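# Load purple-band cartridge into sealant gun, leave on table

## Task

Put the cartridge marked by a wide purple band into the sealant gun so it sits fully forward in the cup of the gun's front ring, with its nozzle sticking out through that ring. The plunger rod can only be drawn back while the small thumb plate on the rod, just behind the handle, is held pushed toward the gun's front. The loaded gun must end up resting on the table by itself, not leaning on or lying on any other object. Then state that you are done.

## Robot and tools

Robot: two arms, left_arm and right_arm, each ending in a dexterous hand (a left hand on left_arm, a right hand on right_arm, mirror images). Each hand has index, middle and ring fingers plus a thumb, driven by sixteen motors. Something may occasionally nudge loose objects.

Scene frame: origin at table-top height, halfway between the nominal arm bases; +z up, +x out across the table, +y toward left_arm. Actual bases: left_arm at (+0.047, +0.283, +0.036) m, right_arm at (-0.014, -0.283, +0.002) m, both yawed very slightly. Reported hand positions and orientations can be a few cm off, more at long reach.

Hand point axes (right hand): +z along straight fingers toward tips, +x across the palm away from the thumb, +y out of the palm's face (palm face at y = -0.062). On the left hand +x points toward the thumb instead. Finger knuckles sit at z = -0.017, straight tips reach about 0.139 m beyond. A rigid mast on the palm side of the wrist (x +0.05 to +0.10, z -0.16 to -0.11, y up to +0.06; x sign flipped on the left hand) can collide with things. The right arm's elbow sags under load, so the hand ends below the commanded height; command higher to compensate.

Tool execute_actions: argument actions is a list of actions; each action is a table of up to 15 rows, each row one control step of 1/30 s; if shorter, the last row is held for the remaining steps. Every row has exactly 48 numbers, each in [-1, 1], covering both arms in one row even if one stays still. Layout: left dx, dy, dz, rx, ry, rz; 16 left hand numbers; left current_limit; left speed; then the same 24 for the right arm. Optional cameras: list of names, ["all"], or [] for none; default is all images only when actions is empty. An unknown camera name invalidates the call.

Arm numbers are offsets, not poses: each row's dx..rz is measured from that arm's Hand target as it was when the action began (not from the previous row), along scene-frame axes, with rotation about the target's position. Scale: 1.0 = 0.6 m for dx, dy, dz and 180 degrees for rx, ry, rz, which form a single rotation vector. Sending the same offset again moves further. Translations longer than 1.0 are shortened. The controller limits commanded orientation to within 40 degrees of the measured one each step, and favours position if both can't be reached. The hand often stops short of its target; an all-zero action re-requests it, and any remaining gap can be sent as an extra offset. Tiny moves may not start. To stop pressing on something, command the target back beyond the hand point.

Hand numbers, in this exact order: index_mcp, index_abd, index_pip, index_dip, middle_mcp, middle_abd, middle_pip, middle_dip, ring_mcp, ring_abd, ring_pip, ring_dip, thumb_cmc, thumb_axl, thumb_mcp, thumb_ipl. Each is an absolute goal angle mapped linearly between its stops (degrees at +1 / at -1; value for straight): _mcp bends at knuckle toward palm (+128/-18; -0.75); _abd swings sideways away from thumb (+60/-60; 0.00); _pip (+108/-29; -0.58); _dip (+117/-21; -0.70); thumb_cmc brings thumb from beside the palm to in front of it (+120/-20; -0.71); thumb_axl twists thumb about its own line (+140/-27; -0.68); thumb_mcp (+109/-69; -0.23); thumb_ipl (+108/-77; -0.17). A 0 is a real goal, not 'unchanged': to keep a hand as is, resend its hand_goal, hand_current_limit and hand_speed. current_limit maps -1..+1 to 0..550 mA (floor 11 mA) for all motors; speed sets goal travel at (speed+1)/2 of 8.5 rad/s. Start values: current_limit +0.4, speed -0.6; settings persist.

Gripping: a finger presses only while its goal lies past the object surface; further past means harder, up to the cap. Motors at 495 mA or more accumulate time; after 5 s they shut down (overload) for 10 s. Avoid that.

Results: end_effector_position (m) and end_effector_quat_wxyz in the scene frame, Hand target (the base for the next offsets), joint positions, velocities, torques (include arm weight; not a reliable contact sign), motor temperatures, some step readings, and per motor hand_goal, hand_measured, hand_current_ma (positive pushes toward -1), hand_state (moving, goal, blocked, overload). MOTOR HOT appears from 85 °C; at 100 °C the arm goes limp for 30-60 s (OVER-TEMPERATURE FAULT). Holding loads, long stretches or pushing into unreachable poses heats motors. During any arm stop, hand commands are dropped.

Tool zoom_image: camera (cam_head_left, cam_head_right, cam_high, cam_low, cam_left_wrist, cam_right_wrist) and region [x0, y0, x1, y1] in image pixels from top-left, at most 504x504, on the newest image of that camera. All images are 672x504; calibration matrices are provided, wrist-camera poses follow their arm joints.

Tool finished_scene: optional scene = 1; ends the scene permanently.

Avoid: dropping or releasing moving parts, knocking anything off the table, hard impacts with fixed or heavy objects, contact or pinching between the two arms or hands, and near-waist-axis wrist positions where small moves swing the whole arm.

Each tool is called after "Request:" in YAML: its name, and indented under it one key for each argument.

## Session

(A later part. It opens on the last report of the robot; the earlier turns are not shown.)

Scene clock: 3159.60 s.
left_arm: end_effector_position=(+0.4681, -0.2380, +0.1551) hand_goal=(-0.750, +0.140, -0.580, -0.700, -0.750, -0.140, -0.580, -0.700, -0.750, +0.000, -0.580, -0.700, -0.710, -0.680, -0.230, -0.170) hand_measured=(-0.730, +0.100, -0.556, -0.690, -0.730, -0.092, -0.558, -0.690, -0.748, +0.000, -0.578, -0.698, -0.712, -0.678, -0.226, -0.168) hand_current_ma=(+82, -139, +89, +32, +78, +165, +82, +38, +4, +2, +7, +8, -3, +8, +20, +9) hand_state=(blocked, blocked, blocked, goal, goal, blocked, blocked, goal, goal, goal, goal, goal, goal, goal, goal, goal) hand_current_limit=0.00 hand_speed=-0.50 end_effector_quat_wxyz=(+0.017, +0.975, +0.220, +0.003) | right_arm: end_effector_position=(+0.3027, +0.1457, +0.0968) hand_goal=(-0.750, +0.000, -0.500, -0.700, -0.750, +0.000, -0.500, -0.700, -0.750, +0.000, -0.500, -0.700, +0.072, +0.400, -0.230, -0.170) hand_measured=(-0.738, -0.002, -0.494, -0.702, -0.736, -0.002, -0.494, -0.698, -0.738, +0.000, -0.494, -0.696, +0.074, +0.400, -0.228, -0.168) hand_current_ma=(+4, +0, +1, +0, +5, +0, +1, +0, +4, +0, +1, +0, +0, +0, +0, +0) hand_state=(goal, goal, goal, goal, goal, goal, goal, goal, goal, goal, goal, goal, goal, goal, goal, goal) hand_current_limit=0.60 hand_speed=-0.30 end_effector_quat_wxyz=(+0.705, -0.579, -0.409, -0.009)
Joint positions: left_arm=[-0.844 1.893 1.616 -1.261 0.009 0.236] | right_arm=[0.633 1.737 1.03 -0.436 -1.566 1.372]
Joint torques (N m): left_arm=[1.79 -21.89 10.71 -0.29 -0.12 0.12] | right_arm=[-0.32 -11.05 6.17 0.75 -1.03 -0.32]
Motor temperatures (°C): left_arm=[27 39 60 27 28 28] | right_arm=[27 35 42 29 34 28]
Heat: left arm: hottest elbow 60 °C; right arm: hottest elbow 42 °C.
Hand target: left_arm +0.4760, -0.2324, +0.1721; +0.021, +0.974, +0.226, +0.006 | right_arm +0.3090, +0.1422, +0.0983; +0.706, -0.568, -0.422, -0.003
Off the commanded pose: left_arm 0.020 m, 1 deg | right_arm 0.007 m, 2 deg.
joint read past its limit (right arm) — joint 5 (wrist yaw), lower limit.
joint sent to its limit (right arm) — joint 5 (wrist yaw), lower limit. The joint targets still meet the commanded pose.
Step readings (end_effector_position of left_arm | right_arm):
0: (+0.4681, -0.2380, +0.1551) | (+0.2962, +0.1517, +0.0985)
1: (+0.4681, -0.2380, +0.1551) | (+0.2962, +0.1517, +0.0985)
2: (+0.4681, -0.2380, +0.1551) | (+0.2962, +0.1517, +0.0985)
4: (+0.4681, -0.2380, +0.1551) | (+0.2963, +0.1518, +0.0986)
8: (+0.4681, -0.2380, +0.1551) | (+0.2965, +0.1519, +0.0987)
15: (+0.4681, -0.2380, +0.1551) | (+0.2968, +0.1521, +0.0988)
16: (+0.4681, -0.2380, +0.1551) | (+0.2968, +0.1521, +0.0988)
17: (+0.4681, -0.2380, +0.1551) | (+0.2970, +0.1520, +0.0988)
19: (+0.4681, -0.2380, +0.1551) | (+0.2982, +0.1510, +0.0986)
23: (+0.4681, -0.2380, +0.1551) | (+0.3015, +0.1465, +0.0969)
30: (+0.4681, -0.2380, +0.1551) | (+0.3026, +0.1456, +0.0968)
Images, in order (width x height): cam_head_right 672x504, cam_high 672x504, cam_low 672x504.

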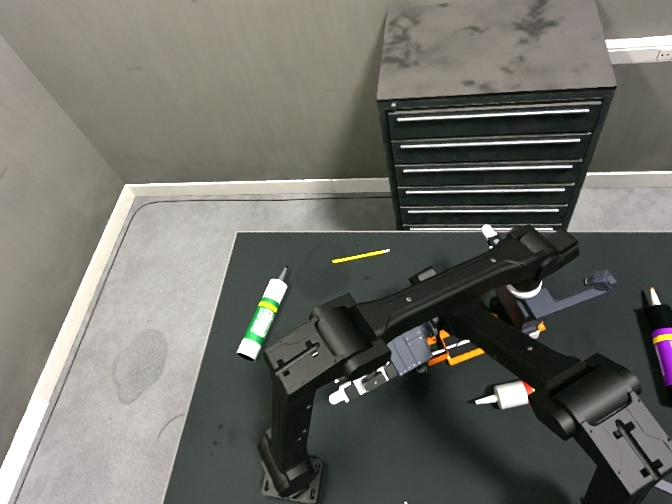

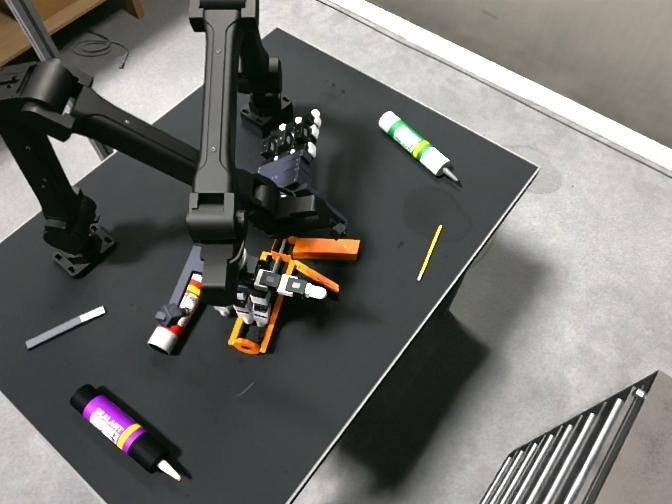

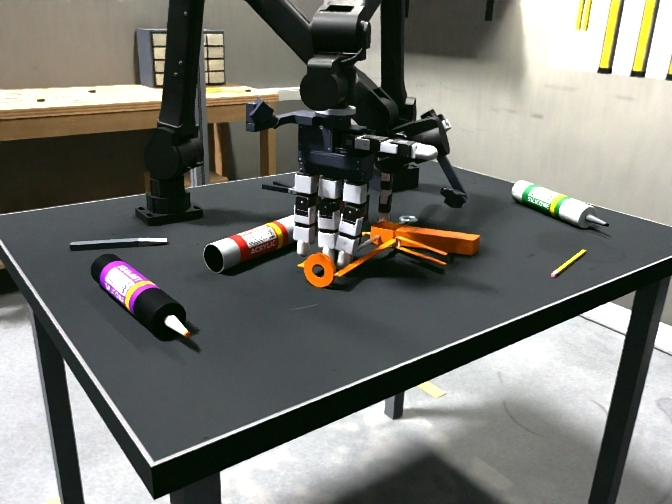

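Request:
execute_actions:
  actions:
    - [[0,0,0,0,0,0,-0.95,0.14,-0.58,-0.7,-0.95,-0.14,-0.58,-0.7,-0.95,0,-0.58,-0.7,-0.71,-0.68,-0.23,-0.17,0.75,-0.5,0.0059,-0.0119,0,0,0,0,-0.75,0,-0.5,-0.7,-0.75,0,-0.5,-0.7,-0.75,0,-0.5,-0.7,0.0714,0.4,-0.23,-0.17,0.6,-0.3]]
  cameras: ["cam_head_right", "cam_low", "cam_high"]

Request:
zoom_image:
  camera: "cam_low"
  region: [290, 160, 450, 300]

Request:
zoom_image:
  camera: "cam_head_right"
  region: [400, 310, 470, 380]

Request:
zoom_image:
  camera: "cam_high"
  region: [220, 200, 330, 360]

Scene clock: 3170.93 s.
left_arm: end_effector_position=(+0.4681, -0.2385, +0.1555) hand_goal=(-0.950, +0.140, -0.580, -0.700, -0.950, -0.140, -0.580, -0.700, -0.950, +0.000, -0.580, -0.700, -0.710, -0.680, -0.230, -0.170) hand_measured=(-0.746, +0.100, -0.556, -0.690, -0.746, -0.092, -0.558, -0.690, -0.942, +0.000, -0.578, -0.698, -0.712, -0.678, -0.226, -0.168) hand_current_ma=(+481, -139, +89, +32, +481, +165, +83, +38, +32, +2, +7, +8, -3, +8, +20, +9) hand_state=(blocked, blocked, blocked, goal, blocked, blocked, blocked, goal, goal, goal, goal, goal, goal, goal, goal, goal) hand_current_limit=0.75 hand_speed=-0.50 end_effector_quat_wxyz=(+0.018, +0.975, +0.220, +0.003) | right_arm: end_effector_position=(+0.3018, +0.1451, +0.0954) hand_goal=(-0.750, +0.000, -0.500, -0.700, -0.750, +0.000, -0.500, -0.700, -0.750, +0.000, -0.500, -0.700, +0.072, +0.400, -0.230, -0.170) hand_measured=(-0.738, -0.002, -0.494, -0.702, -0.736, -0.002, -0.494, -0.698, -0.738, +0.000, -0.494, -0.696, +0.078, +0.400, -0.226, -0.168) hand_current_ma=(+4, +0, +1, +0, +5, +0, +1, +0, +4, +0, +1, +0, +1, +0, +1, +0) hand_state=(goal, goal, goal, goal, goal, goal, goal, goal, goal, goal, goal, goal, goal, goal, goal, goal) hand_current_limit=0.60 hand_speed=-0.30 end_effector_quat_wxyz=(+0.705, -0.578, -0.410, -0.010)
Joint positions: left_arm=[-0.844 1.893 1.616 -1.26 0.01 0.236] | right_arm=[0.633 1.737 1.026 -0.436 -1.566 1.363]
Joint torques (N m): left_arm=[2.2 -21.77 10.65 -0.47 -0.22 0.1] | right_arm=[-1.85 -11.52 5.76 0.58 -1.04 -0.31]
Motor temperatures (°C): left_arm=[27 40 60 27 28 28] | right_arm=[27 35 42 29 34 28]
Heat: left arm: hottest elbow 60 °C; right arm: hottest elbow 42 °C.
Hand target: left_arm +0.4759, -0.2324, +0.1721; +0.021, +0.974, +0.226, +0.006 | right_arm +0.3125, +0.1351, +0.0983; +0.706, -0.568, -0.422, -0.003
Off the commanded pose: left_arm 0.019 m, 1 deg | right_arm 0.015 m, 2 deg.
joint read past its limit (right arm) — joint 5 (wrist yaw), lower limit.
joint sent to its limit (right arm) — joint 5 (wrist yaw), lower limit. The joint targets are off in orientation, not in position.
Step readings (end_effector_position of left_arm | right_arm):
0: (+0.4681, -0.2380, +0.1551) | (+0.3027, +0.1457, +0.0968)
1: (+0.4681, -0.2380, +0.1551) | (+0.3027, +0.1457, +0.0968)
2: (+0.4680, -0.2381, +0.1551) | (+0.3026, +0.1456, +0.0967)
4: (+0.4681, -0.2385, +0.1555) | (+0.3023, +0.1454, +0.0963)
8: (+0.4681, -0.2385, +0.1555) | (+0.3018, +0.1451, +0.0956)
15: (+0.4681, -0.2385, +0.1555) | (+0.3018, +0.1451, +0.0954)
Images, in order (width x height): cam_head_right 672x504, cam_high 672x504, cam_low 672x504.

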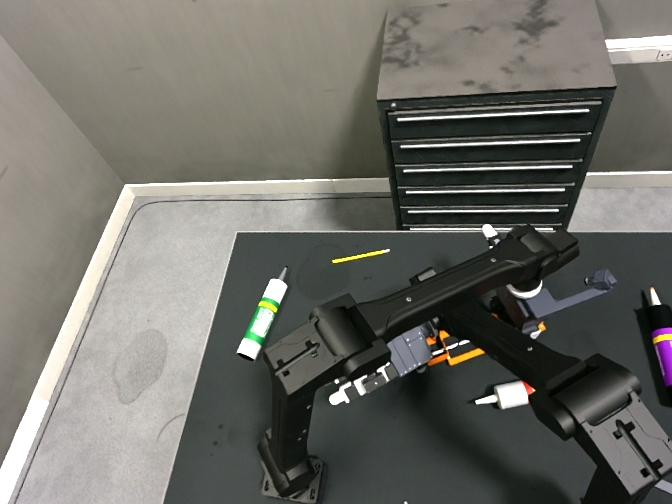

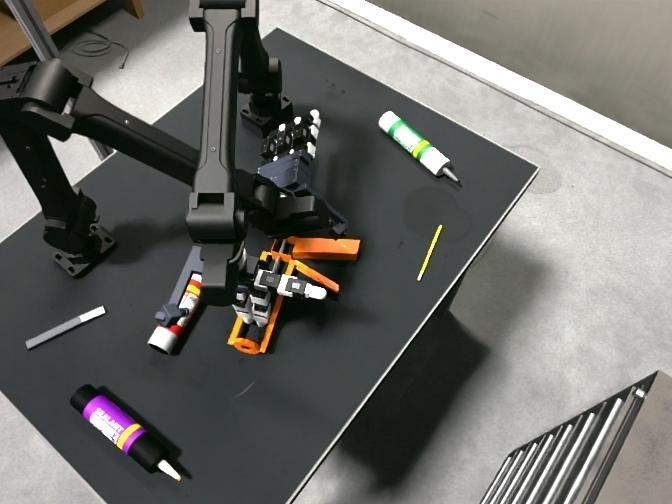

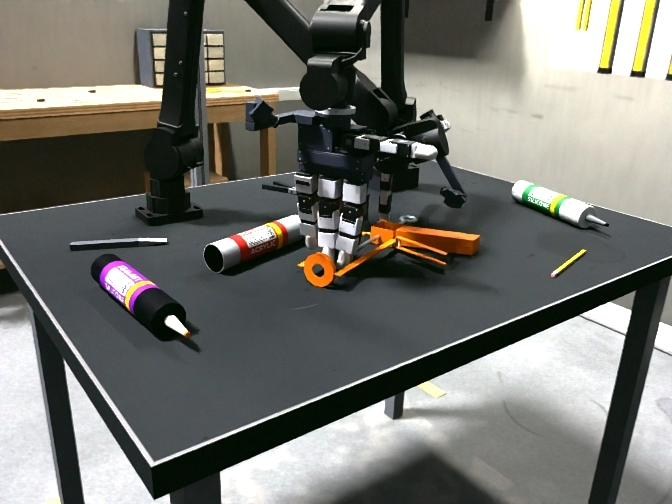

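Scaled by 3.150 from the camera's 672x504 image, which has a finer 960x720 frame.

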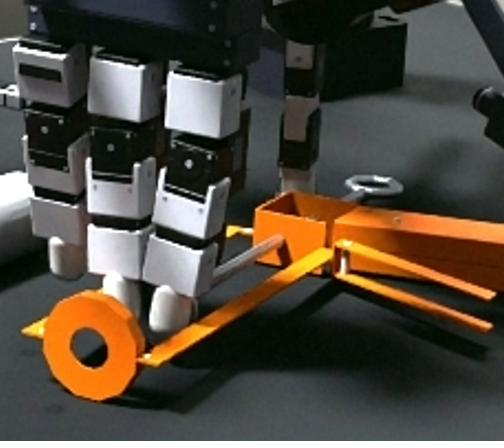

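Scaled by 7.200 from the camera's 672x504 image, which has a finer 960x720 frame.

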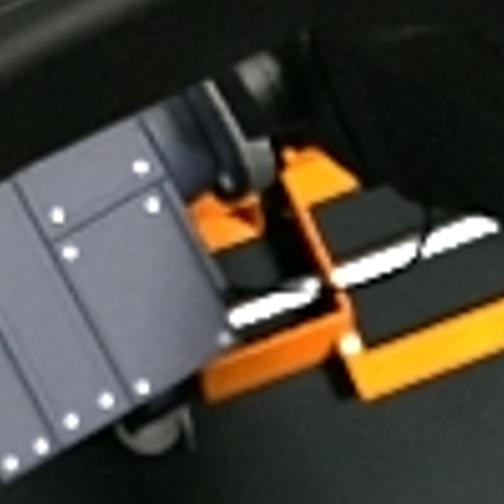

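Scaled by 3.150 from the camera's 672x504 image, which has a finer 960x720 frame.

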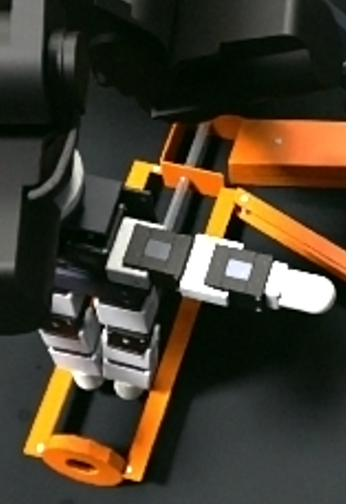

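Request:
execute_actions:
  actions:
    - [[0,0,0,0,0,0,-0.95,0.14,-0.58,-0.7,-0.95,-0.14,-0.58,-0.7,-0.95,0,-0.58,-0.7,-0.71,-0.68,-0.23,-0.17,0.75,-0.5,0.0059,-0.0119,0,0,0,0,-0.75,0,-0.5,-0.7,-0.75,0,-0.5,-0.7,-0.75,0,-0.5,-0.7,0.0714,0.4,-0.23,-0.17,0.6,-0.3]]
  cameras: ["cam_head_right", "cam_low"]

Request:
zoom_image:
  camera: "cam_low"
  region: [290, 160, 450, 300]

Request:
zoom_image:
  camera: "cam_head_right"
  region: [400, 310, 470, 380]

Scene clock: 3177.87 s.
left_arm: end_effector_position=(+0.4681, -0.2385, +0.1555) hand_goal=(-0.950, +0.140, -0.580, -0.700, -0.950, -0.140, -0.580, -0.700, -0.950, +0.000, -0.580, -0.700, -0.710, -0.680, -0.230, -0.170) hand_measured=(-0.746, +0.100, -0.556, -0.690, -0.746, -0.092, -0.558, -0.690, -0.942, +0.000, -0.578, -0.698, -0.712, -0.678, -0.226, -0.168) hand_current_ma=(+481, -139, +89, +32, +481, +165, +84, +38, +32, +2, +7, +8, -3, +8, +20, +9) hand_state=(blocked, blocked, blocked, goal, blocked, blocked, blocked, goal, goal, goal, goal, goal, goal, goal, goal, goal) hand_current_limit=0.75 hand_speed=-0.50 end_effector_quat_wxyz=(+0.018, +0.975, +0.220, +0.003) | right_arm: end_effector_position=(+0.3006, +0.1433, +0.0957) hand_goal=(-0.750, +0.000, -0.500, -0.700, -0.750, +0.000, -0.500, -0.700, -0.750, +0.000, -0.500, -0.700, +0.072, +0.400, -0.230, -0.170) hand_measured=(-0.738, -0.002, -0.494, -0.702, -0.736, -0.002, -0.494, -0.698, -0.738, +0.000, -0.494, -0.696, +0.082, +0.400, -0.224, -0.168) hand_current_ma=(+4, +0, +1, +0, +5, +0, +1, +0, +4, +0, +1, +0, +3, +0, +2, +0) hand_state=(goal, goal, goal, goal, goal, goal, goal, goal, goal, goal, goal, goal, goal, goal, goal, goal) hand_current_limit=0.60 hand_speed=-0.30 end_effector_quat_wxyz=(+0.705, -0.577, -0.412, -0.013)
Joint positions: left_arm=[-0.844 1.893 1.616 -1.26 0.01 0.236] | right_arm=[0.632 1.731 1.018 -0.436 -1.566 1.354]
Joint torques (N m): left_arm=[2.26 -21.83 10.77 -0.47 -0.22 0.09] | right_arm=[-2.9 -11.58 5.64 0.46 -1.04 -0.28]
Motor temperatures (°C): left_arm=[27 40 60 27 28 28] | right_arm=[27 35 41 29 34 28]
Heat: left arm: hottest elbow 60 °C; right arm: hottest elbow 41 °C.
Hand target: left_arm +0.4759, -0.2324, +0.1721; +0.021, +0.974, +0.226, +0.006 | right_arm +0.3161, +0.1279, +0.0983; +0.706, -0.568, -0.422, -0.003
Off the commanded pose: left_arm 0.019 m, 1 deg | right_arm 0.022 m, 2 deg.
joint read past its limit (right arm) — joint 5 (wrist yaw), lower limit.
joint sent to its limit (right arm) — joint 5 (wrist yaw), lower limit. The joint targets are off in orientation, not in position.
Step readings (end_effector_position of left_arm | right_arm):
0: (+0.4681, -0.2385, +0.1555) | (+0.3018, +0.1451, +0.0954)
1: (+0.4681, -0.2385, +0.1555) | (+0.3019, +0.1449, +0.0954)
2: (+0.4681, -0.2385, +0.1555) | (+0.3019, +0.1446, +0.0952)
4: (+0.4681, -0.2385, +0.1555) | (+0.3017, +0.1441, +0.0951)
8: (+0.4681, -0.2385, +0.1555) | (+0.3006, +0.1433, +0.0955)
15: (+0.4681, -0.2385, +0.1555) | (+0.3006, +0.1433, +0.0957)
Images, in order (width x height): cam_head_right 672x504, cam_low 672x504.

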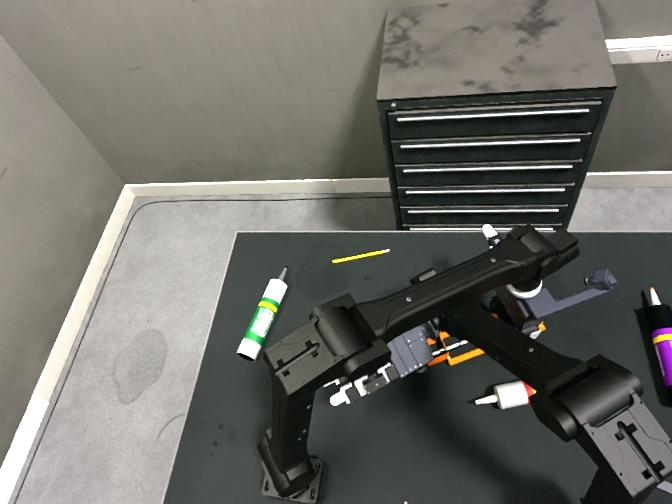

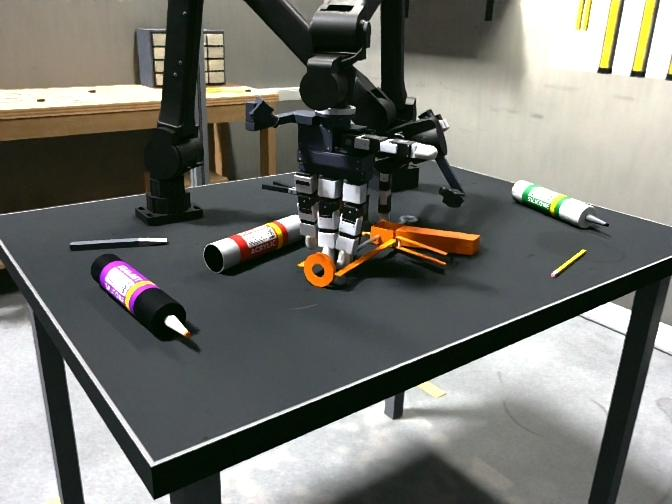

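Scaled by 3.150 from the camera's 672x504 image, which has a finer 960x720 frame.

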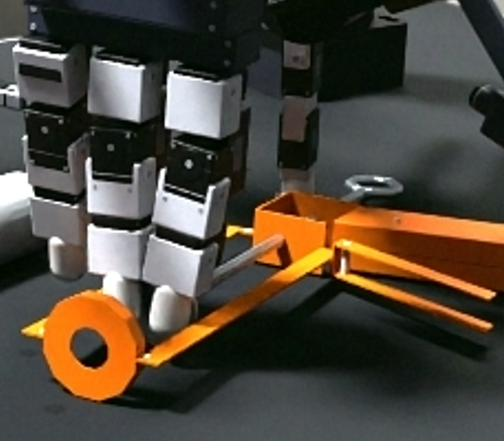

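Scaled by 7.200 from the camera's 672x504 image, which has a finer 960x720 frame.

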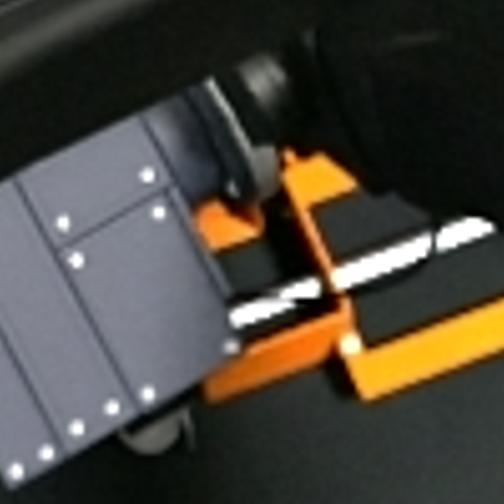

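Request:
execute_actions:
  actions:
    - [[0,0,0,0,0,0,-0.95,0.14,-0.58,-0.7,-0.95,-0.14,-0.58,-0.7,-0.95,0,-0.58,-0.7,-0.71,-0.68,-0.23,-0.17,0.75,-0.5,0.0059,-0.0119,0,0,0,0,-0.75,0,-0.5,-0.7,-0.75,0,-0.5,-0.7,-0.75,0,-0.5,-0.7,0.0714,0.4,-0.23,-0.17,0.6,-0.3]]
    - [[0,0,0,0,0,0,-0.95,0.14,-0.58,-0.7,-0.95,-0.14,-0.58,-0.7,-0.95,0,-0.58,-0.7,-0.71,-0.68,-0.23,-0.17,0.75,-0.5,0.0059,-0.0119,0,0,0,0,-0.75,0,-0.5,-0.7,-0.75,0,-0.5,-0.7,-0.75,0,-0.5,-0.7,0.0714,0.4,-0.23,-0.17,0.6,-0.3]]
  cameras: ["cam_head_right", "cam_low"]

Request:
zoom_image:
  camera: "cam_low"
  region: [290, 160, 450, 300]

Request:
zoom_image:
  camera: "cam_head_right"
  region: [400, 310, 470, 380]

Scene clock: 3196.53 s.
left_arm: end_effector_position=(+0.4697, -0.2405, +0.1565) hand_goal=(-0.950, +0.140, -0.580, -0.700, -0.950, -0.140, -0.580, -0.700, -0.950, +0.000, -0.580, -0.700, -0.710, -0.680, -0.230, -0.170) hand_measured=(-0.746, +0.100, -0.552, -0.690, -0.746, -0.092, -0.554, -0.690, -0.942, +0.000, -0.578, -0.698, -0.712, -0.678, -0.226, -0.168) hand_current_ma=(+481, -139, +104, +32, +481, +165, +102, +38, +32, +2, +7, +8, -3, +8, +20, +9) hand_state=(blocked, blocked, blocked, goal, blocked, blocked, blocked, goal, goal, goal, goal, goal, goal, goal, goal, goal) hand_current_limit=0.75 hand_speed=-0.50 end_effector_quat_wxyz=(+0.023, +0.975, +0.220, +0.005) | right_arm: end_effector_position=(+0.3011, +0.1365, +0.0961) hand_goal=(-0.750, +0.000, -0.500, -0.700, -0.750, +0.000, -0.500, -0.700, -0.750, +0.000, -0.500, -0.700, +0.072, +0.400, -0.230, -0.170) hand_measured=(-0.738, -0.002, -0.494, -0.702, -0.736, -0.002, -0.494, -0.698, -0.738, +0.000, -0.494, -0.696, +0.088, +0.400, -0.220, -0.166) hand_current_ma=(+4, +0, +1, +0, +5, +0, +1, +0, +4, +0, +1, +0, +6, +0, +4, +1) hand_state=(goal, goal, goal, goal, goal, goal, goal, goal, goal, goal, goal, goal, goal, goal, goal, goal) hand_current_limit=0.60 hand_speed=-0.30 end_effector_quat_wxyz=(+0.705, -0.577, -0.412, -0.021)
Joint positions: left_arm=[-0.844 1.893 1.616 -1.249 0.01 0.236] | right_arm=[0.62 1.718 1 -0.439 -1.566 1.334]
Joint torques (N m): left_arm=[1.49 -21.66 10.69 -0.79 -0.2 0.08] | right_arm=[-4.37 -11.4 5.55 0.35 -1.04 -0.21]
Motor temperatures (°C): left_arm=[27 40 60 27 28 28] | right_arm=[27 35 42 29 34 28]
Heat: left arm: hottest elbow 60 °C; right arm: hottest elbow 42 °C.
Hand target: left_arm +0.4759, -0.2324, +0.1721; +0.021, +0.974, +0.226, +0.006 | right_arm +0.3231, +0.1135, +0.0981; +0.706, -0.568, -0.422, -0.003
Off the commanded pose: left_arm 0.019 m, 1 deg | right_arm 0.032 m, 3 deg.
joint read past its limit (right arm) — joint 5 (wrist yaw), lower limit.
joint sent to its limit (right arm) — joint 5 (wrist yaw), lower limit. The joint targets are off in orientation, not in position.
Step readings (end_effector_position of left_arm | right_arm):
0: (+0.4681, -0.2385, +0.1555) | (+0.3006, +0.1433, +0.0957)
1: (+0.4681, -0.2385, +0.1555) | (+0.3008, +0.1432, +0.0957)
2: (+0.4681, -0.2385, +0.1555) | (+0.3007, +0.1429, +0.0954)
4: (+0.4681, -0.2386, +0.1555) | (+0.3003, +0.1424, +0.0958)
8: (+0.4682, -0.2387, +0.1556) | (+0.2996, +0.1414, +0.0960)
15: (+0.4683, -0.2388, +0.1556) | (+0.2997, +0.1413, +0.0962)
16: (+0.4683, -0.2388, +0.1556) | (+0.2997, +0.1411, +0.0960)
17: (+0.4683, -0.2388, +0.1556) | (+0.2998, +0.1409, +0.0961)
19: (+0.4685, -0.2391, +0.1558) | (+0.2998, +0.1400, +0.0961)
23: (+0.4694, -0.2401, +0.1563) | (+0.3008, +0.1374, +0.0962)
30: (+0.4697, -0.2405, +0.1565) | (+0.3011, +0.1365, +0.0961)
Images, in order (width x height): cam_head_right 672x504, cam_low 672x504.

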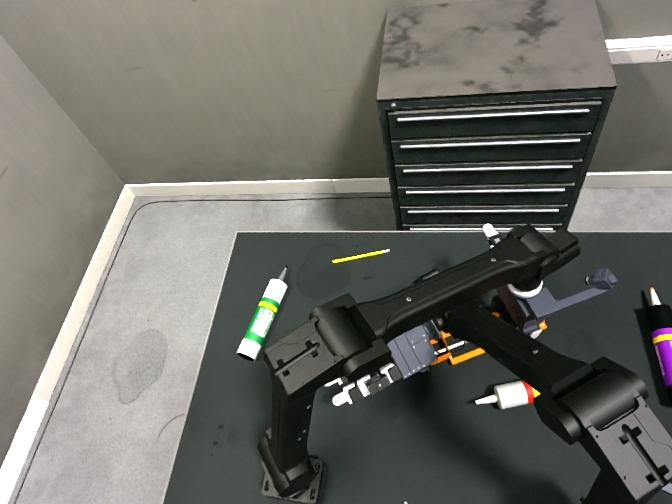

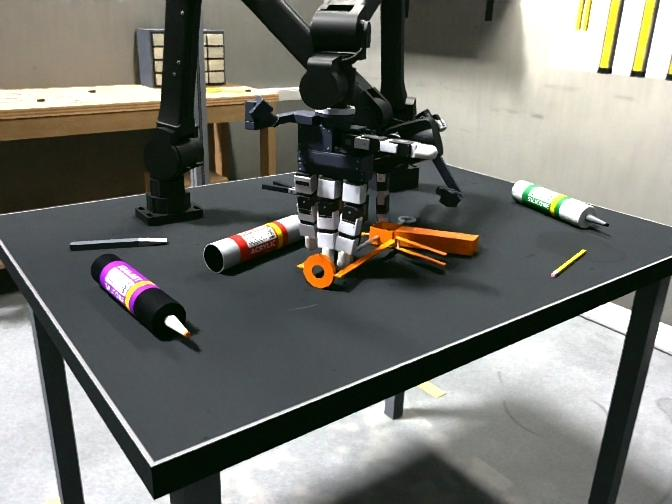

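Scaled by 3.150 from the camera's 672x504 image, which has a finer 960x720 frame.

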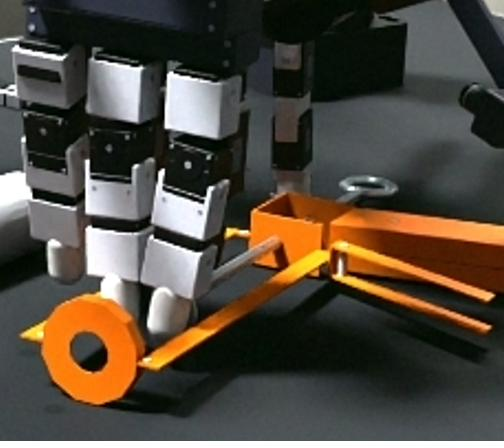

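Scaled by 7.200 from the camera's 672x504 image, which has a finer 960x720 frame.

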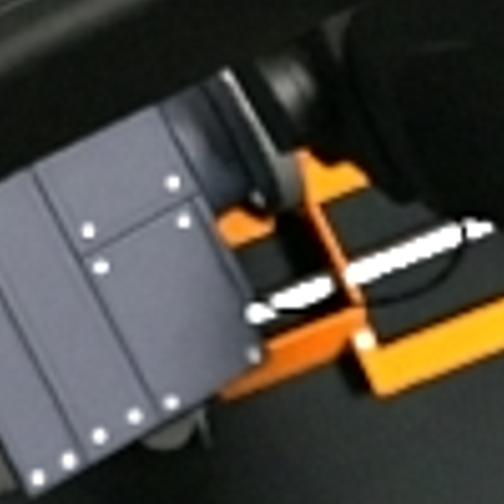

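Request:
execute_actions:
  actions: []
  cameras: ["cam_right_wrist", "cam_left_wrist"]

Scene clock: 3206.57 s.
left_arm: end_effector_position=(+0.4697, -0.2405, +0.1565) hand_goal=(-0.950, +0.140, -0.580, -0.700, -0.950, -0.140, -0.580, -0.700, -0.950, +0.000, -0.580, -0.700, -0.710, -0.680, -0.230, -0.170) hand_measured=(-0.746, +0.100, -0.552, -0.690, -0.746, -0.092, -0.554, -0.690, -0.942, +0.000, -0.578, -0.698, -0.712, -0.678, -0.226, -0.168) hand_current_ma=(+481, -139, +104, +32, +481, +165, +102, +38, +32, +2, +7, +8, -3, +8, +20, +9) hand_state=(blocked, blocked, blocked, goal, blocked, blocked, blocked, goal, goal, goal, goal, goal, goal, goal, goal, goal) hand_current_limit=0.75 hand_speed=-0.50 end_effector_quat_wxyz=(+0.023, +0.975, +0.220, +0.005) | right_arm: end_effector_position=(+0.3010, +0.1365, +0.0961) hand_goal=(-0.750, +0.000, -0.500, -0.700, -0.750, +0.000, -0.500, -0.700, -0.750, +0.000, -0.500, -0.700, +0.072, +0.400, -0.230, -0.170) hand_measured=(-0.738, -0.002, -0.494, -0.702, -0.736, -0.002, -0.494, -0.698, -0.738, +0.000, -0.494, -0.696, +0.088, +0.400, -0.220, -0.166) hand_current_ma=(+4, +0, +1, +0, +5, +0, +1, +0, +4, +0, +1, +0, +6, +0, +4, +1) hand_state=(goal, goal, goal, goal, goal, goal, goal, goal, goal, goal, goal, goal, goal, goal, goal, goal) hand_current_limit=0.60 hand_speed=-0.30 end_effector_quat_wxyz=(+0.705, -0.577, -0.412, -0.021)
Joint positions: left_arm=[-0.844 1.893 1.616 -1.249 0.01 0.236] | right_arm=[0.62 1.718 1 -0.439 -1.566 1.334]
Joint velocities: within noise
Joint torques (N m): left_arm=[2.26 -21.54 10.65 -0.88 -0.24 0.06] | right_arm=[-4.37 -11.4 5.55 0.29 -1.04 -0.21]
Motor temperatures (°C): left_arm=[27 40 60 27 28 28] | right_arm=[27 36 42 29 34 28]
Heat: left arm: hottest elbow 60 °C; right arm: hottest elbow 42 °C.
Hand target: left_arm +0.4759, -0.2324, +0.1721; +0.021, +0.974, +0.226, +0.006 | right_arm +0.3231, +0.1135, +0.0981; +0.706, -0.568, -0.422, -0.003
Off the commanded pose: left_arm 0.019 m, 1 deg | right_arm 0.032 m, 3 deg.
joint read past its limit (right arm) — joint 5 (wrist yaw), lower limit.
camera_calibration:
cam_left_wrist: T_world_to_cam=[[-0.959259, 0.282508, 0.00331066, 0.483315], [0.186345, 0.623843, 0.75901, -0.115605], [0.212361, 0.728704, -0.651071, 0.298391], [0, 0, 0, 1]] pos_world=[0.4218, -0.281859, 0.280419]
cam_right_wrist: T_world_to_cam=[[-0.176259, -0.152409, -0.972473, 0.195507], [-0.0366418, -0.98624, 0.161208, 0.0666205], [-0.983662, 0.0640474, 0.168249, 0.389956], [0, 0, 0, 1]] pos_world=[0.420486, 0.0705252, 0.113776]
Images, in order (width x height): cam_left_wrist 672x504, cam_right_wrist 672x504.

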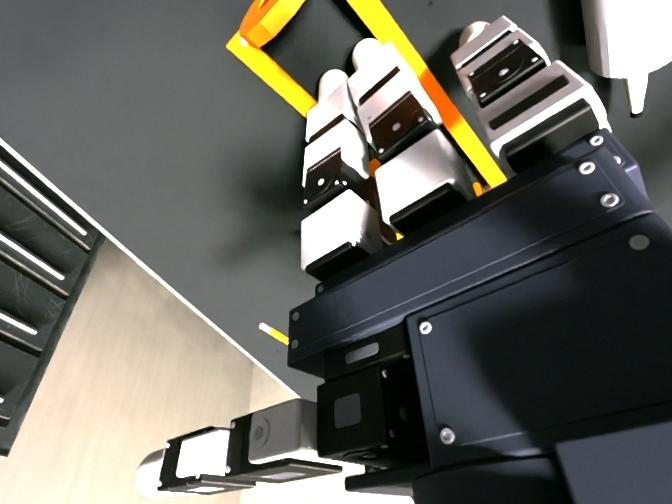

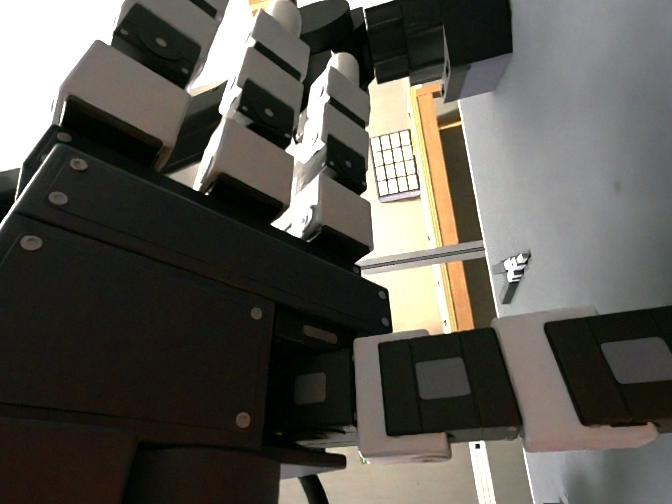

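Request:
execute_actions:
  actions:
    - [[-0.0112,0.0224,0,0,0,0,-0.95,0.14,-0.58,-0.7,-0.95,-0.14,-0.58,-0.7,-0.95,0,-0.58,-0.7,-0.71,-0.68,-0.23,-0.17,0.75,-0.5,0.0059,-0.0119,0,0,0,0,-0.75,0,-0.5,-0.7,-0.75,0,-0.5,-0.7,-0.75,0,-0.5,-0.7,0.0714,0.4,-0.23,-0.17,0.6,-0.3]]
    - [[-0.0075,0.0149,0,0,0,0,-0.95,0.14,-0.58,-0.7,-0.95,-0.14,-0.58,-0.7,-0.95,0,-0.58,-0.7,-0.71,-0.68,-0.23,-0.17,0.75,-0.5,0.0059,-0.0119,0,0,0,0,-0.75,0,-0.5,-0.7,-0.75,0,-0.5,-0.7,-0.75,0,-0.5,-0.7,0.0714,0.4,-0.23,-0.17,0.6,-0.3]]
  cameras: ["cam_head_right", "cam_low"]

Request:
zoom_image:
  camera: "cam_low"
  region: [290, 160, 450, 300]

Request:
zoom_image:
  camera: "cam_head_right"
  region: [400, 310, 470, 380]

Scene clock: 3274.30 s.
left_arm: end_effector_position=(+0.4669, -0.2379, +0.1835) hand_goal=(-0.950, +0.140, -0.580, -0.700, -0.950, -0.140, -0.580, -0.700, -0.950, +0.000, -0.580, -0.700, -0.710, -0.680, -0.230, -0.170) hand_measured=(-0.746, +0.100, -0.544, -0.684, -0.746, -0.092, -0.540, -0.678, -0.942, +0.000, -0.578, -0.698, -0.712, -0.678, -0.226, -0.168) hand_current_ma=(+481, -139, +143, +55, +481, +165, +159, +84, +30, +2, +7, +8, -3, +8, +20, +9) hand_state=(blocked, blocked, blocked, goal, blocked, blocked, blocked, blocked, goal, goal, goal, goal, goal, goal, goal, goal) hand_current_limit=0.75 hand_speed=-0.50 end_effector_quat_wxyz=(+0.049, +0.975, +0.215, +0.016) | right_arm: end_effector_position=(+0.3031, +0.1292, +0.0948) hand_goal=(-0.750, +0.000, -0.500, -0.700, -0.750, +0.000, -0.500, -0.700, -0.750, +0.000, -0.500, -0.700, +0.072, +0.400, -0.230, -0.170) hand_measured=(-0.738, -0.002, -0.494, -0.702, -0.736, -0.002, -0.494, -0.698, -0.738, +0.000, -0.494, -0.696, +0.088, +0.400, -0.220, -0.166) hand_current_ma=(+4, +0, +1, +0, +5, +0, +1, +0, +4, +0, +1, +0, +6, +0, +4, +1) hand_state=(goal, goal, goal, goal, goal, goal, goal, goal, goal, goal, goal, goal, goal, goal, goal, goal) hand_current_limit=0.60 hand_speed=-0.30 end_effector_quat_wxyz=(+0.705, -0.581, -0.405, -0.024)
Joint positions: left_arm=[-0.842 1.834 1.586 -1.221 0.016 0.246] | right_arm=[0.605 1.712 0.989 -0.446 -1.566 1.331]
Joint torques (N m): left_arm=[2.84 -21.19 6.17 -0.66 -0.37 0.09] | right_arm=[-0.56 -10.46 6.05 0.75 -1.04 -0.19]
Motor temperatures (°C): left_arm=[27 41 60 27 28 28] | right_arm=[28 36 41 29 34 28]
Heat: left arm: hottest elbow 60 °C; right arm: hottest elbow 41 °C.
Hand target: left_arm +0.4647, -0.2099, +0.1721; +0.021, +0.974, +0.226, +0.006 | right_arm +0.3077, +0.1257, +0.0944; +0.704, -0.585, -0.402, -0.027 (last step not sent: back at the drive's target)
Off the commanded pose: left_arm 0.030 m, 4 deg | right_arm 0.040 m, 3 deg.
joint read past its limit (right arm) — joint 5 (wrist yaw), lower limit.
Step readings (end_effector_position of left_arm | right_arm):
0: (+0.4697, -0.2405, +0.1565) | (+0.3010, +0.1365, +0.0961)
1: (+0.4697, -0.2405, +0.1565) | (+0.3010, +0.1365, +0.0961)
2: (+0.4699, -0.2408, +0.1574) | (+0.3011, +0.1363, +0.0962)
4: (+0.4703, -0.2413, +0.1596) | (+0.3014, +0.1351, +0.0961)
8: (+0.4715, -0.2423, +0.1697) | (+0.3043, +0.1300, +0.0956)
15: (+0.4719, -0.2420, +0.1823) | (+0.3074, +0.1258, +0.0947)
16: (+0.4719, -0.2420, +0.1823) | (+0.3074, +0.1258, +0.0947) HELD (not all sent) right_arm
17: (+0.4719, -0.2417, +0.1817) | (+0.3074, +0.1258, +0.0947) HELD (not all sent) right_arm
19: (+0.4711, -0.2410, +0.1813) | (+0.3071, +0.1260, +0.0947) HELD (not all sent) right_arm
23: (+0.4688, -0.2392, +0.1837) | (+0.3054, +0.1274, +0.0947) HELD (not all sent) right_arm
30: (+0.4669, -0.2379, +0.1835) | (+0.3031, +0.1292, +0.0948) HELD (not all sent) right_arm
HELD (not all sent) right_arm: steps 16 to 30.
pose unreachable (right arm): on one or more control steps of this call, first in action 1 (counted from 0), this arm could not follow its commanded pose, so it was not sent that pose on those steps. It may still have moved: this result reports where it is.
cause: moving toward the commanded pose would bring a part of the arm too close to another arm (a part of this arm just beyond joint 3 (elbow) and a part of the left arm just beyond its joint 6 (wrist roll), along the way the arms are being sent, or toward where that arm still pushes).
Images, in order (width x height): cam_head_right 672x504, cam_low 672x504.

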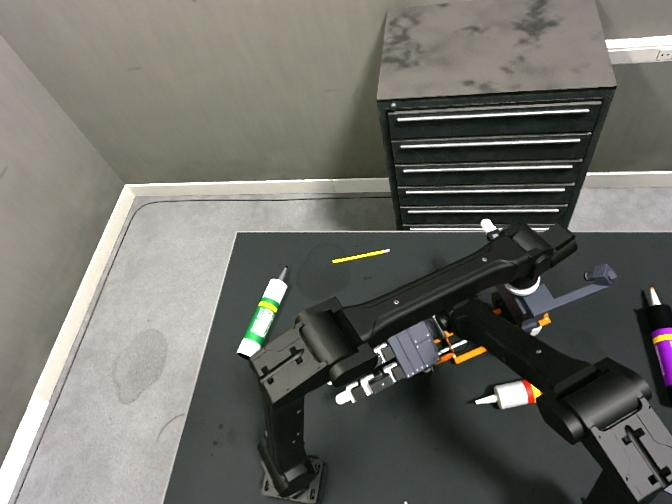

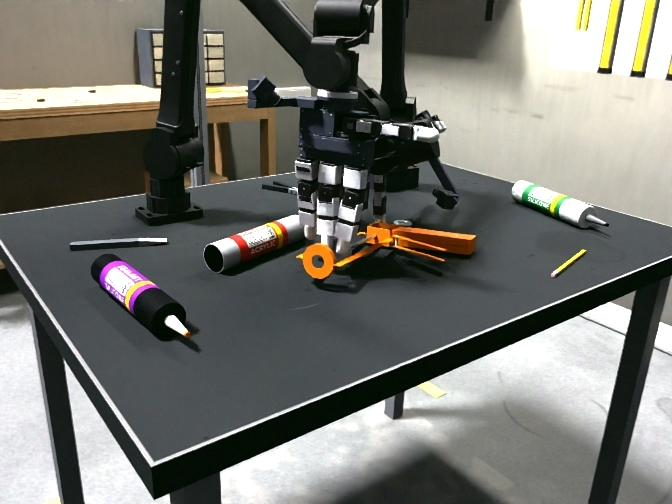

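Scaled by 3.150 from the camera's 672x504 image, which has a finer 960x720 frame.

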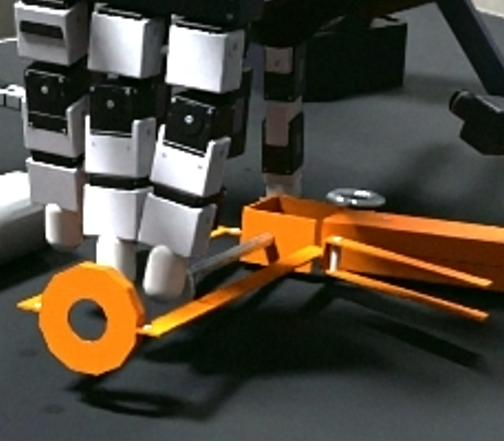

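Scaled by 7.200 from the camera's 672x504 image, which has a finer 960x720 frame.

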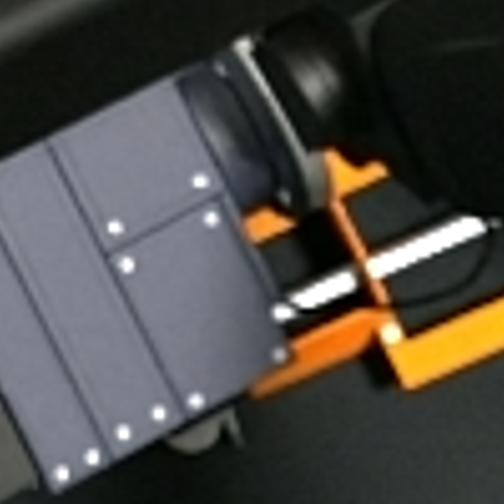

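Request:
execute_actions:
  actions:
    - [[0,0,-0.04,0,0,0,-0.85,0.14,-0.58,-0.7,-0.85,-0.14,-0.58,-0.7,-0.85,0,-0.58,-0.7,-0.71,-0.68,-0.23,-0.17,0.3,-0.5,0,0,0,0,0,0,-0.75,0,-0.5,-0.7,-0.75,0,-0.5,-0.7,-0.75,0,-0.5,-0.7,0.0714,0.4,-0.23,-0.17,0.6,-0.3]]
    - [[0,0,-0.02,0,0,0,-0.85,0.14,-0.58,-0.7,-0.85,-0.14,-0.58,-0.7,-0.85,0,-0.58,-0.7,-0.71,-0.68,-0.23,-0.17,0.3,-0.5,0,0,0,0,0,0,-0.75,0,-0.5,-0.7,-0.75,0,-0.5,-0.7,-0.75,0,-0.5,-0.7,0.0714,0.4,-0.23,-0.17,0.6,-0.3]]
  cameras: ["cam_head_right", "cam_low"]

Request:
zoom_image:
  camera: "cam_low"
  region: [290, 160, 450, 300]

Request:
zoom_image:
  camera: "cam_head_right"
  region: [400, 310, 470, 380]

Scene clock: 3391.83 s.
left_arm: end_effector_position=(+0.4667, -0.2379, +0.1688) hand_goal=(-0.850, +0.140, -0.580, -0.700, -0.850, -0.140, -0.580, -0.700, -0.850, +0.000, -0.580, -0.700, -0.710, -0.680, -0.230, -0.170) hand_measured=(-0.746, +0.100, -0.542, -0.684, -0.746, -0.092, -0.540, -0.678, -0.850, +0.000, -0.578, -0.698, -0.712, -0.678, -0.226, -0.168) hand_current_ma=(+357, -139, +150, +59, +357, +165, +159, +84, -1, +2, +7, +8, -3, +8, +20, +9) hand_state=(blocked, blocked, blocked, goal, blocked, blocked, blocked, blocked, goal, goal, goal, goal, goal, goal, goal, goal) hand_current_limit=0.30 hand_speed=-0.50 end_effector_quat_wxyz=(+0.060, +0.975, +0.214, +0.021) | right_arm: end_effector_position=(+0.3031, +0.1292, +0.0948) hand_goal=(-0.750, +0.000, -0.500, -0.700, -0.750, +0.000, -0.500, -0.700, -0.750, +0.000, -0.500, -0.700, +0.072, +0.400, -0.230, -0.170) hand_measured=(-0.738, -0.002, -0.494, -0.702, -0.736, -0.002, -0.494, -0.698, -0.738, +0.000, -0.494, -0.696, +0.088, +0.400, -0.220, -0.166) hand_current_ma=(+4, +0, +1, +0, +5, +0, +1, +0, +4, +0, +1, +0, +6, +0, +4, +1) hand_state=(goal, goal, goal, goal, goal, goal, goal, goal, goal, goal, goal, goal, goal, goal, goal, goal) hand_current_limit=0.60 hand_speed=-0.30 end_effector_quat_wxyz=(+0.705, -0.581, -0.405, -0.024)
Joint positions: left_arm=[-0.842 1.831 1.535 -1.148 0.016 0.248] | right_arm=[0.605 1.712 0.989 -0.446 -1.566 1.331]
Joint torques (N m): left_arm=[2.9 -18.26 5.53 -0.35 -0.34 0.08] | right_arm=[-0.56 -10.46 6.05 0.75 -1.04 -0.2]
Motor temperatures (°C): left_arm=[27 44 48 27 28 28] | right_arm=[27 35 42 29 34 28]
Heat: left arm: hottest elbow 48 °C; right arm: hottest elbow 42 °C.
Hand target: left_arm +0.4648, -0.2099, +0.1360; +0.021, +0.974, +0.226, +0.006 | right_arm +0.3077, +0.1257, +0.0944; +0.704, -0.585, -0.402, -0.027
Off the commanded pose: left_arm 0.043 m, 5 deg | right_arm 0.006 m, 1 deg.
joint read past its limit (right arm) — joint 5 (wrist yaw), lower limit.
Step readings (end_effector_position of left_arm | right_arm):
0: (+0.4669, -0.2379, +0.1835) | (+0.3031, +0.1292, +0.0948)
1: (+0.4669, -0.2379, +0.1834) | (+0.3031, +0.1292, +0.0948)
2: (+0.4668, -0.2379, +0.1826) | (+0.3031, +0.1292, +0.0948)
4: (+0.4668, -0.2378, +0.1801) | (+0.3031, +0.1292, +0.0948)
8: (+0.4666, -0.2378, +0.1742) | (+0.3031, +0.1292, +0.0948)
15: (+0.4667, -0.2379, +0.1730) | (+0.3031, +0.1292, +0.0948)
16: (+0.4667, -0.2379, +0.1729) | (+0.3031, +0.1292, +0.0948)
17: (+0.4667, -0.2379, +0.1724) | (+0.3031, +0.1292, +0.0948)
19: (+0.4667, -0.2379, +0.1706) | (+0.3031, +0.1292, +0.0948)
23: (+0.4666, -0.2378, +0.1687) | (+0.3031, +0.1292, +0.0948)
30: (+0.4667, -0.2379, +0.1688) | (+0.3031, +0.1292, +0.0948)
Images, in order (width x height): cam_head_right 672x504, cam_low 672x504.

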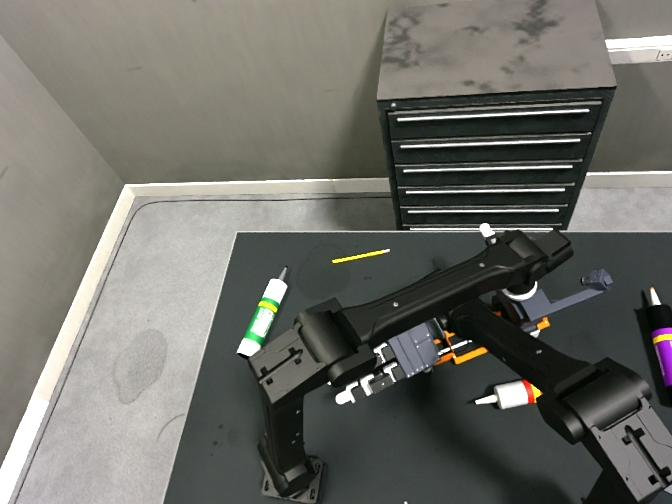

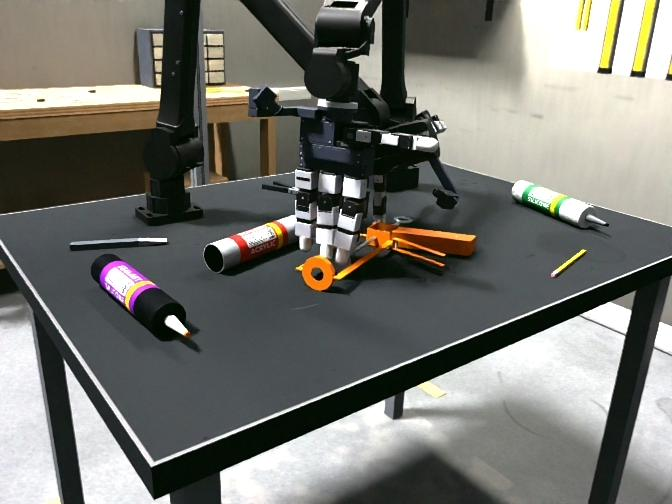

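Scaled by 3.150 from the camera's 672x504 image, which has a finer 960x720 frame.

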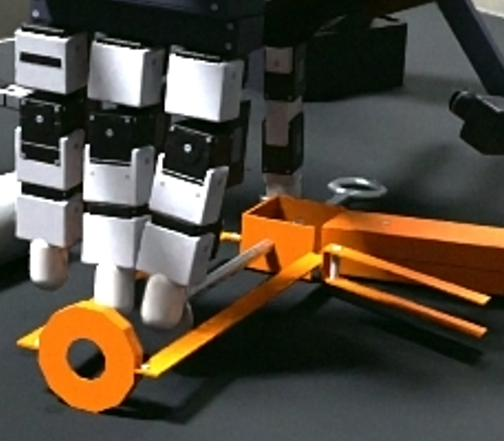

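Scaled by 7.200 from the camera's 672x504 image, which has a finer 960x720 frame.

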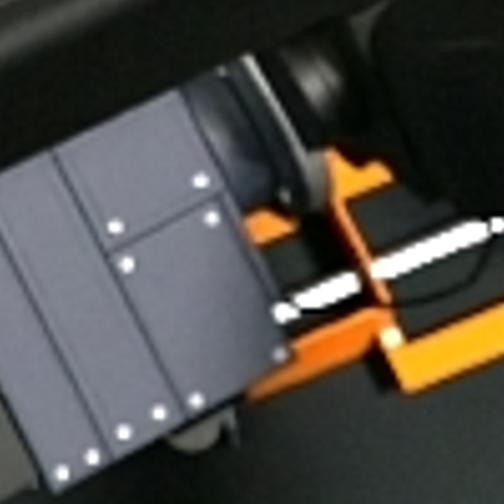

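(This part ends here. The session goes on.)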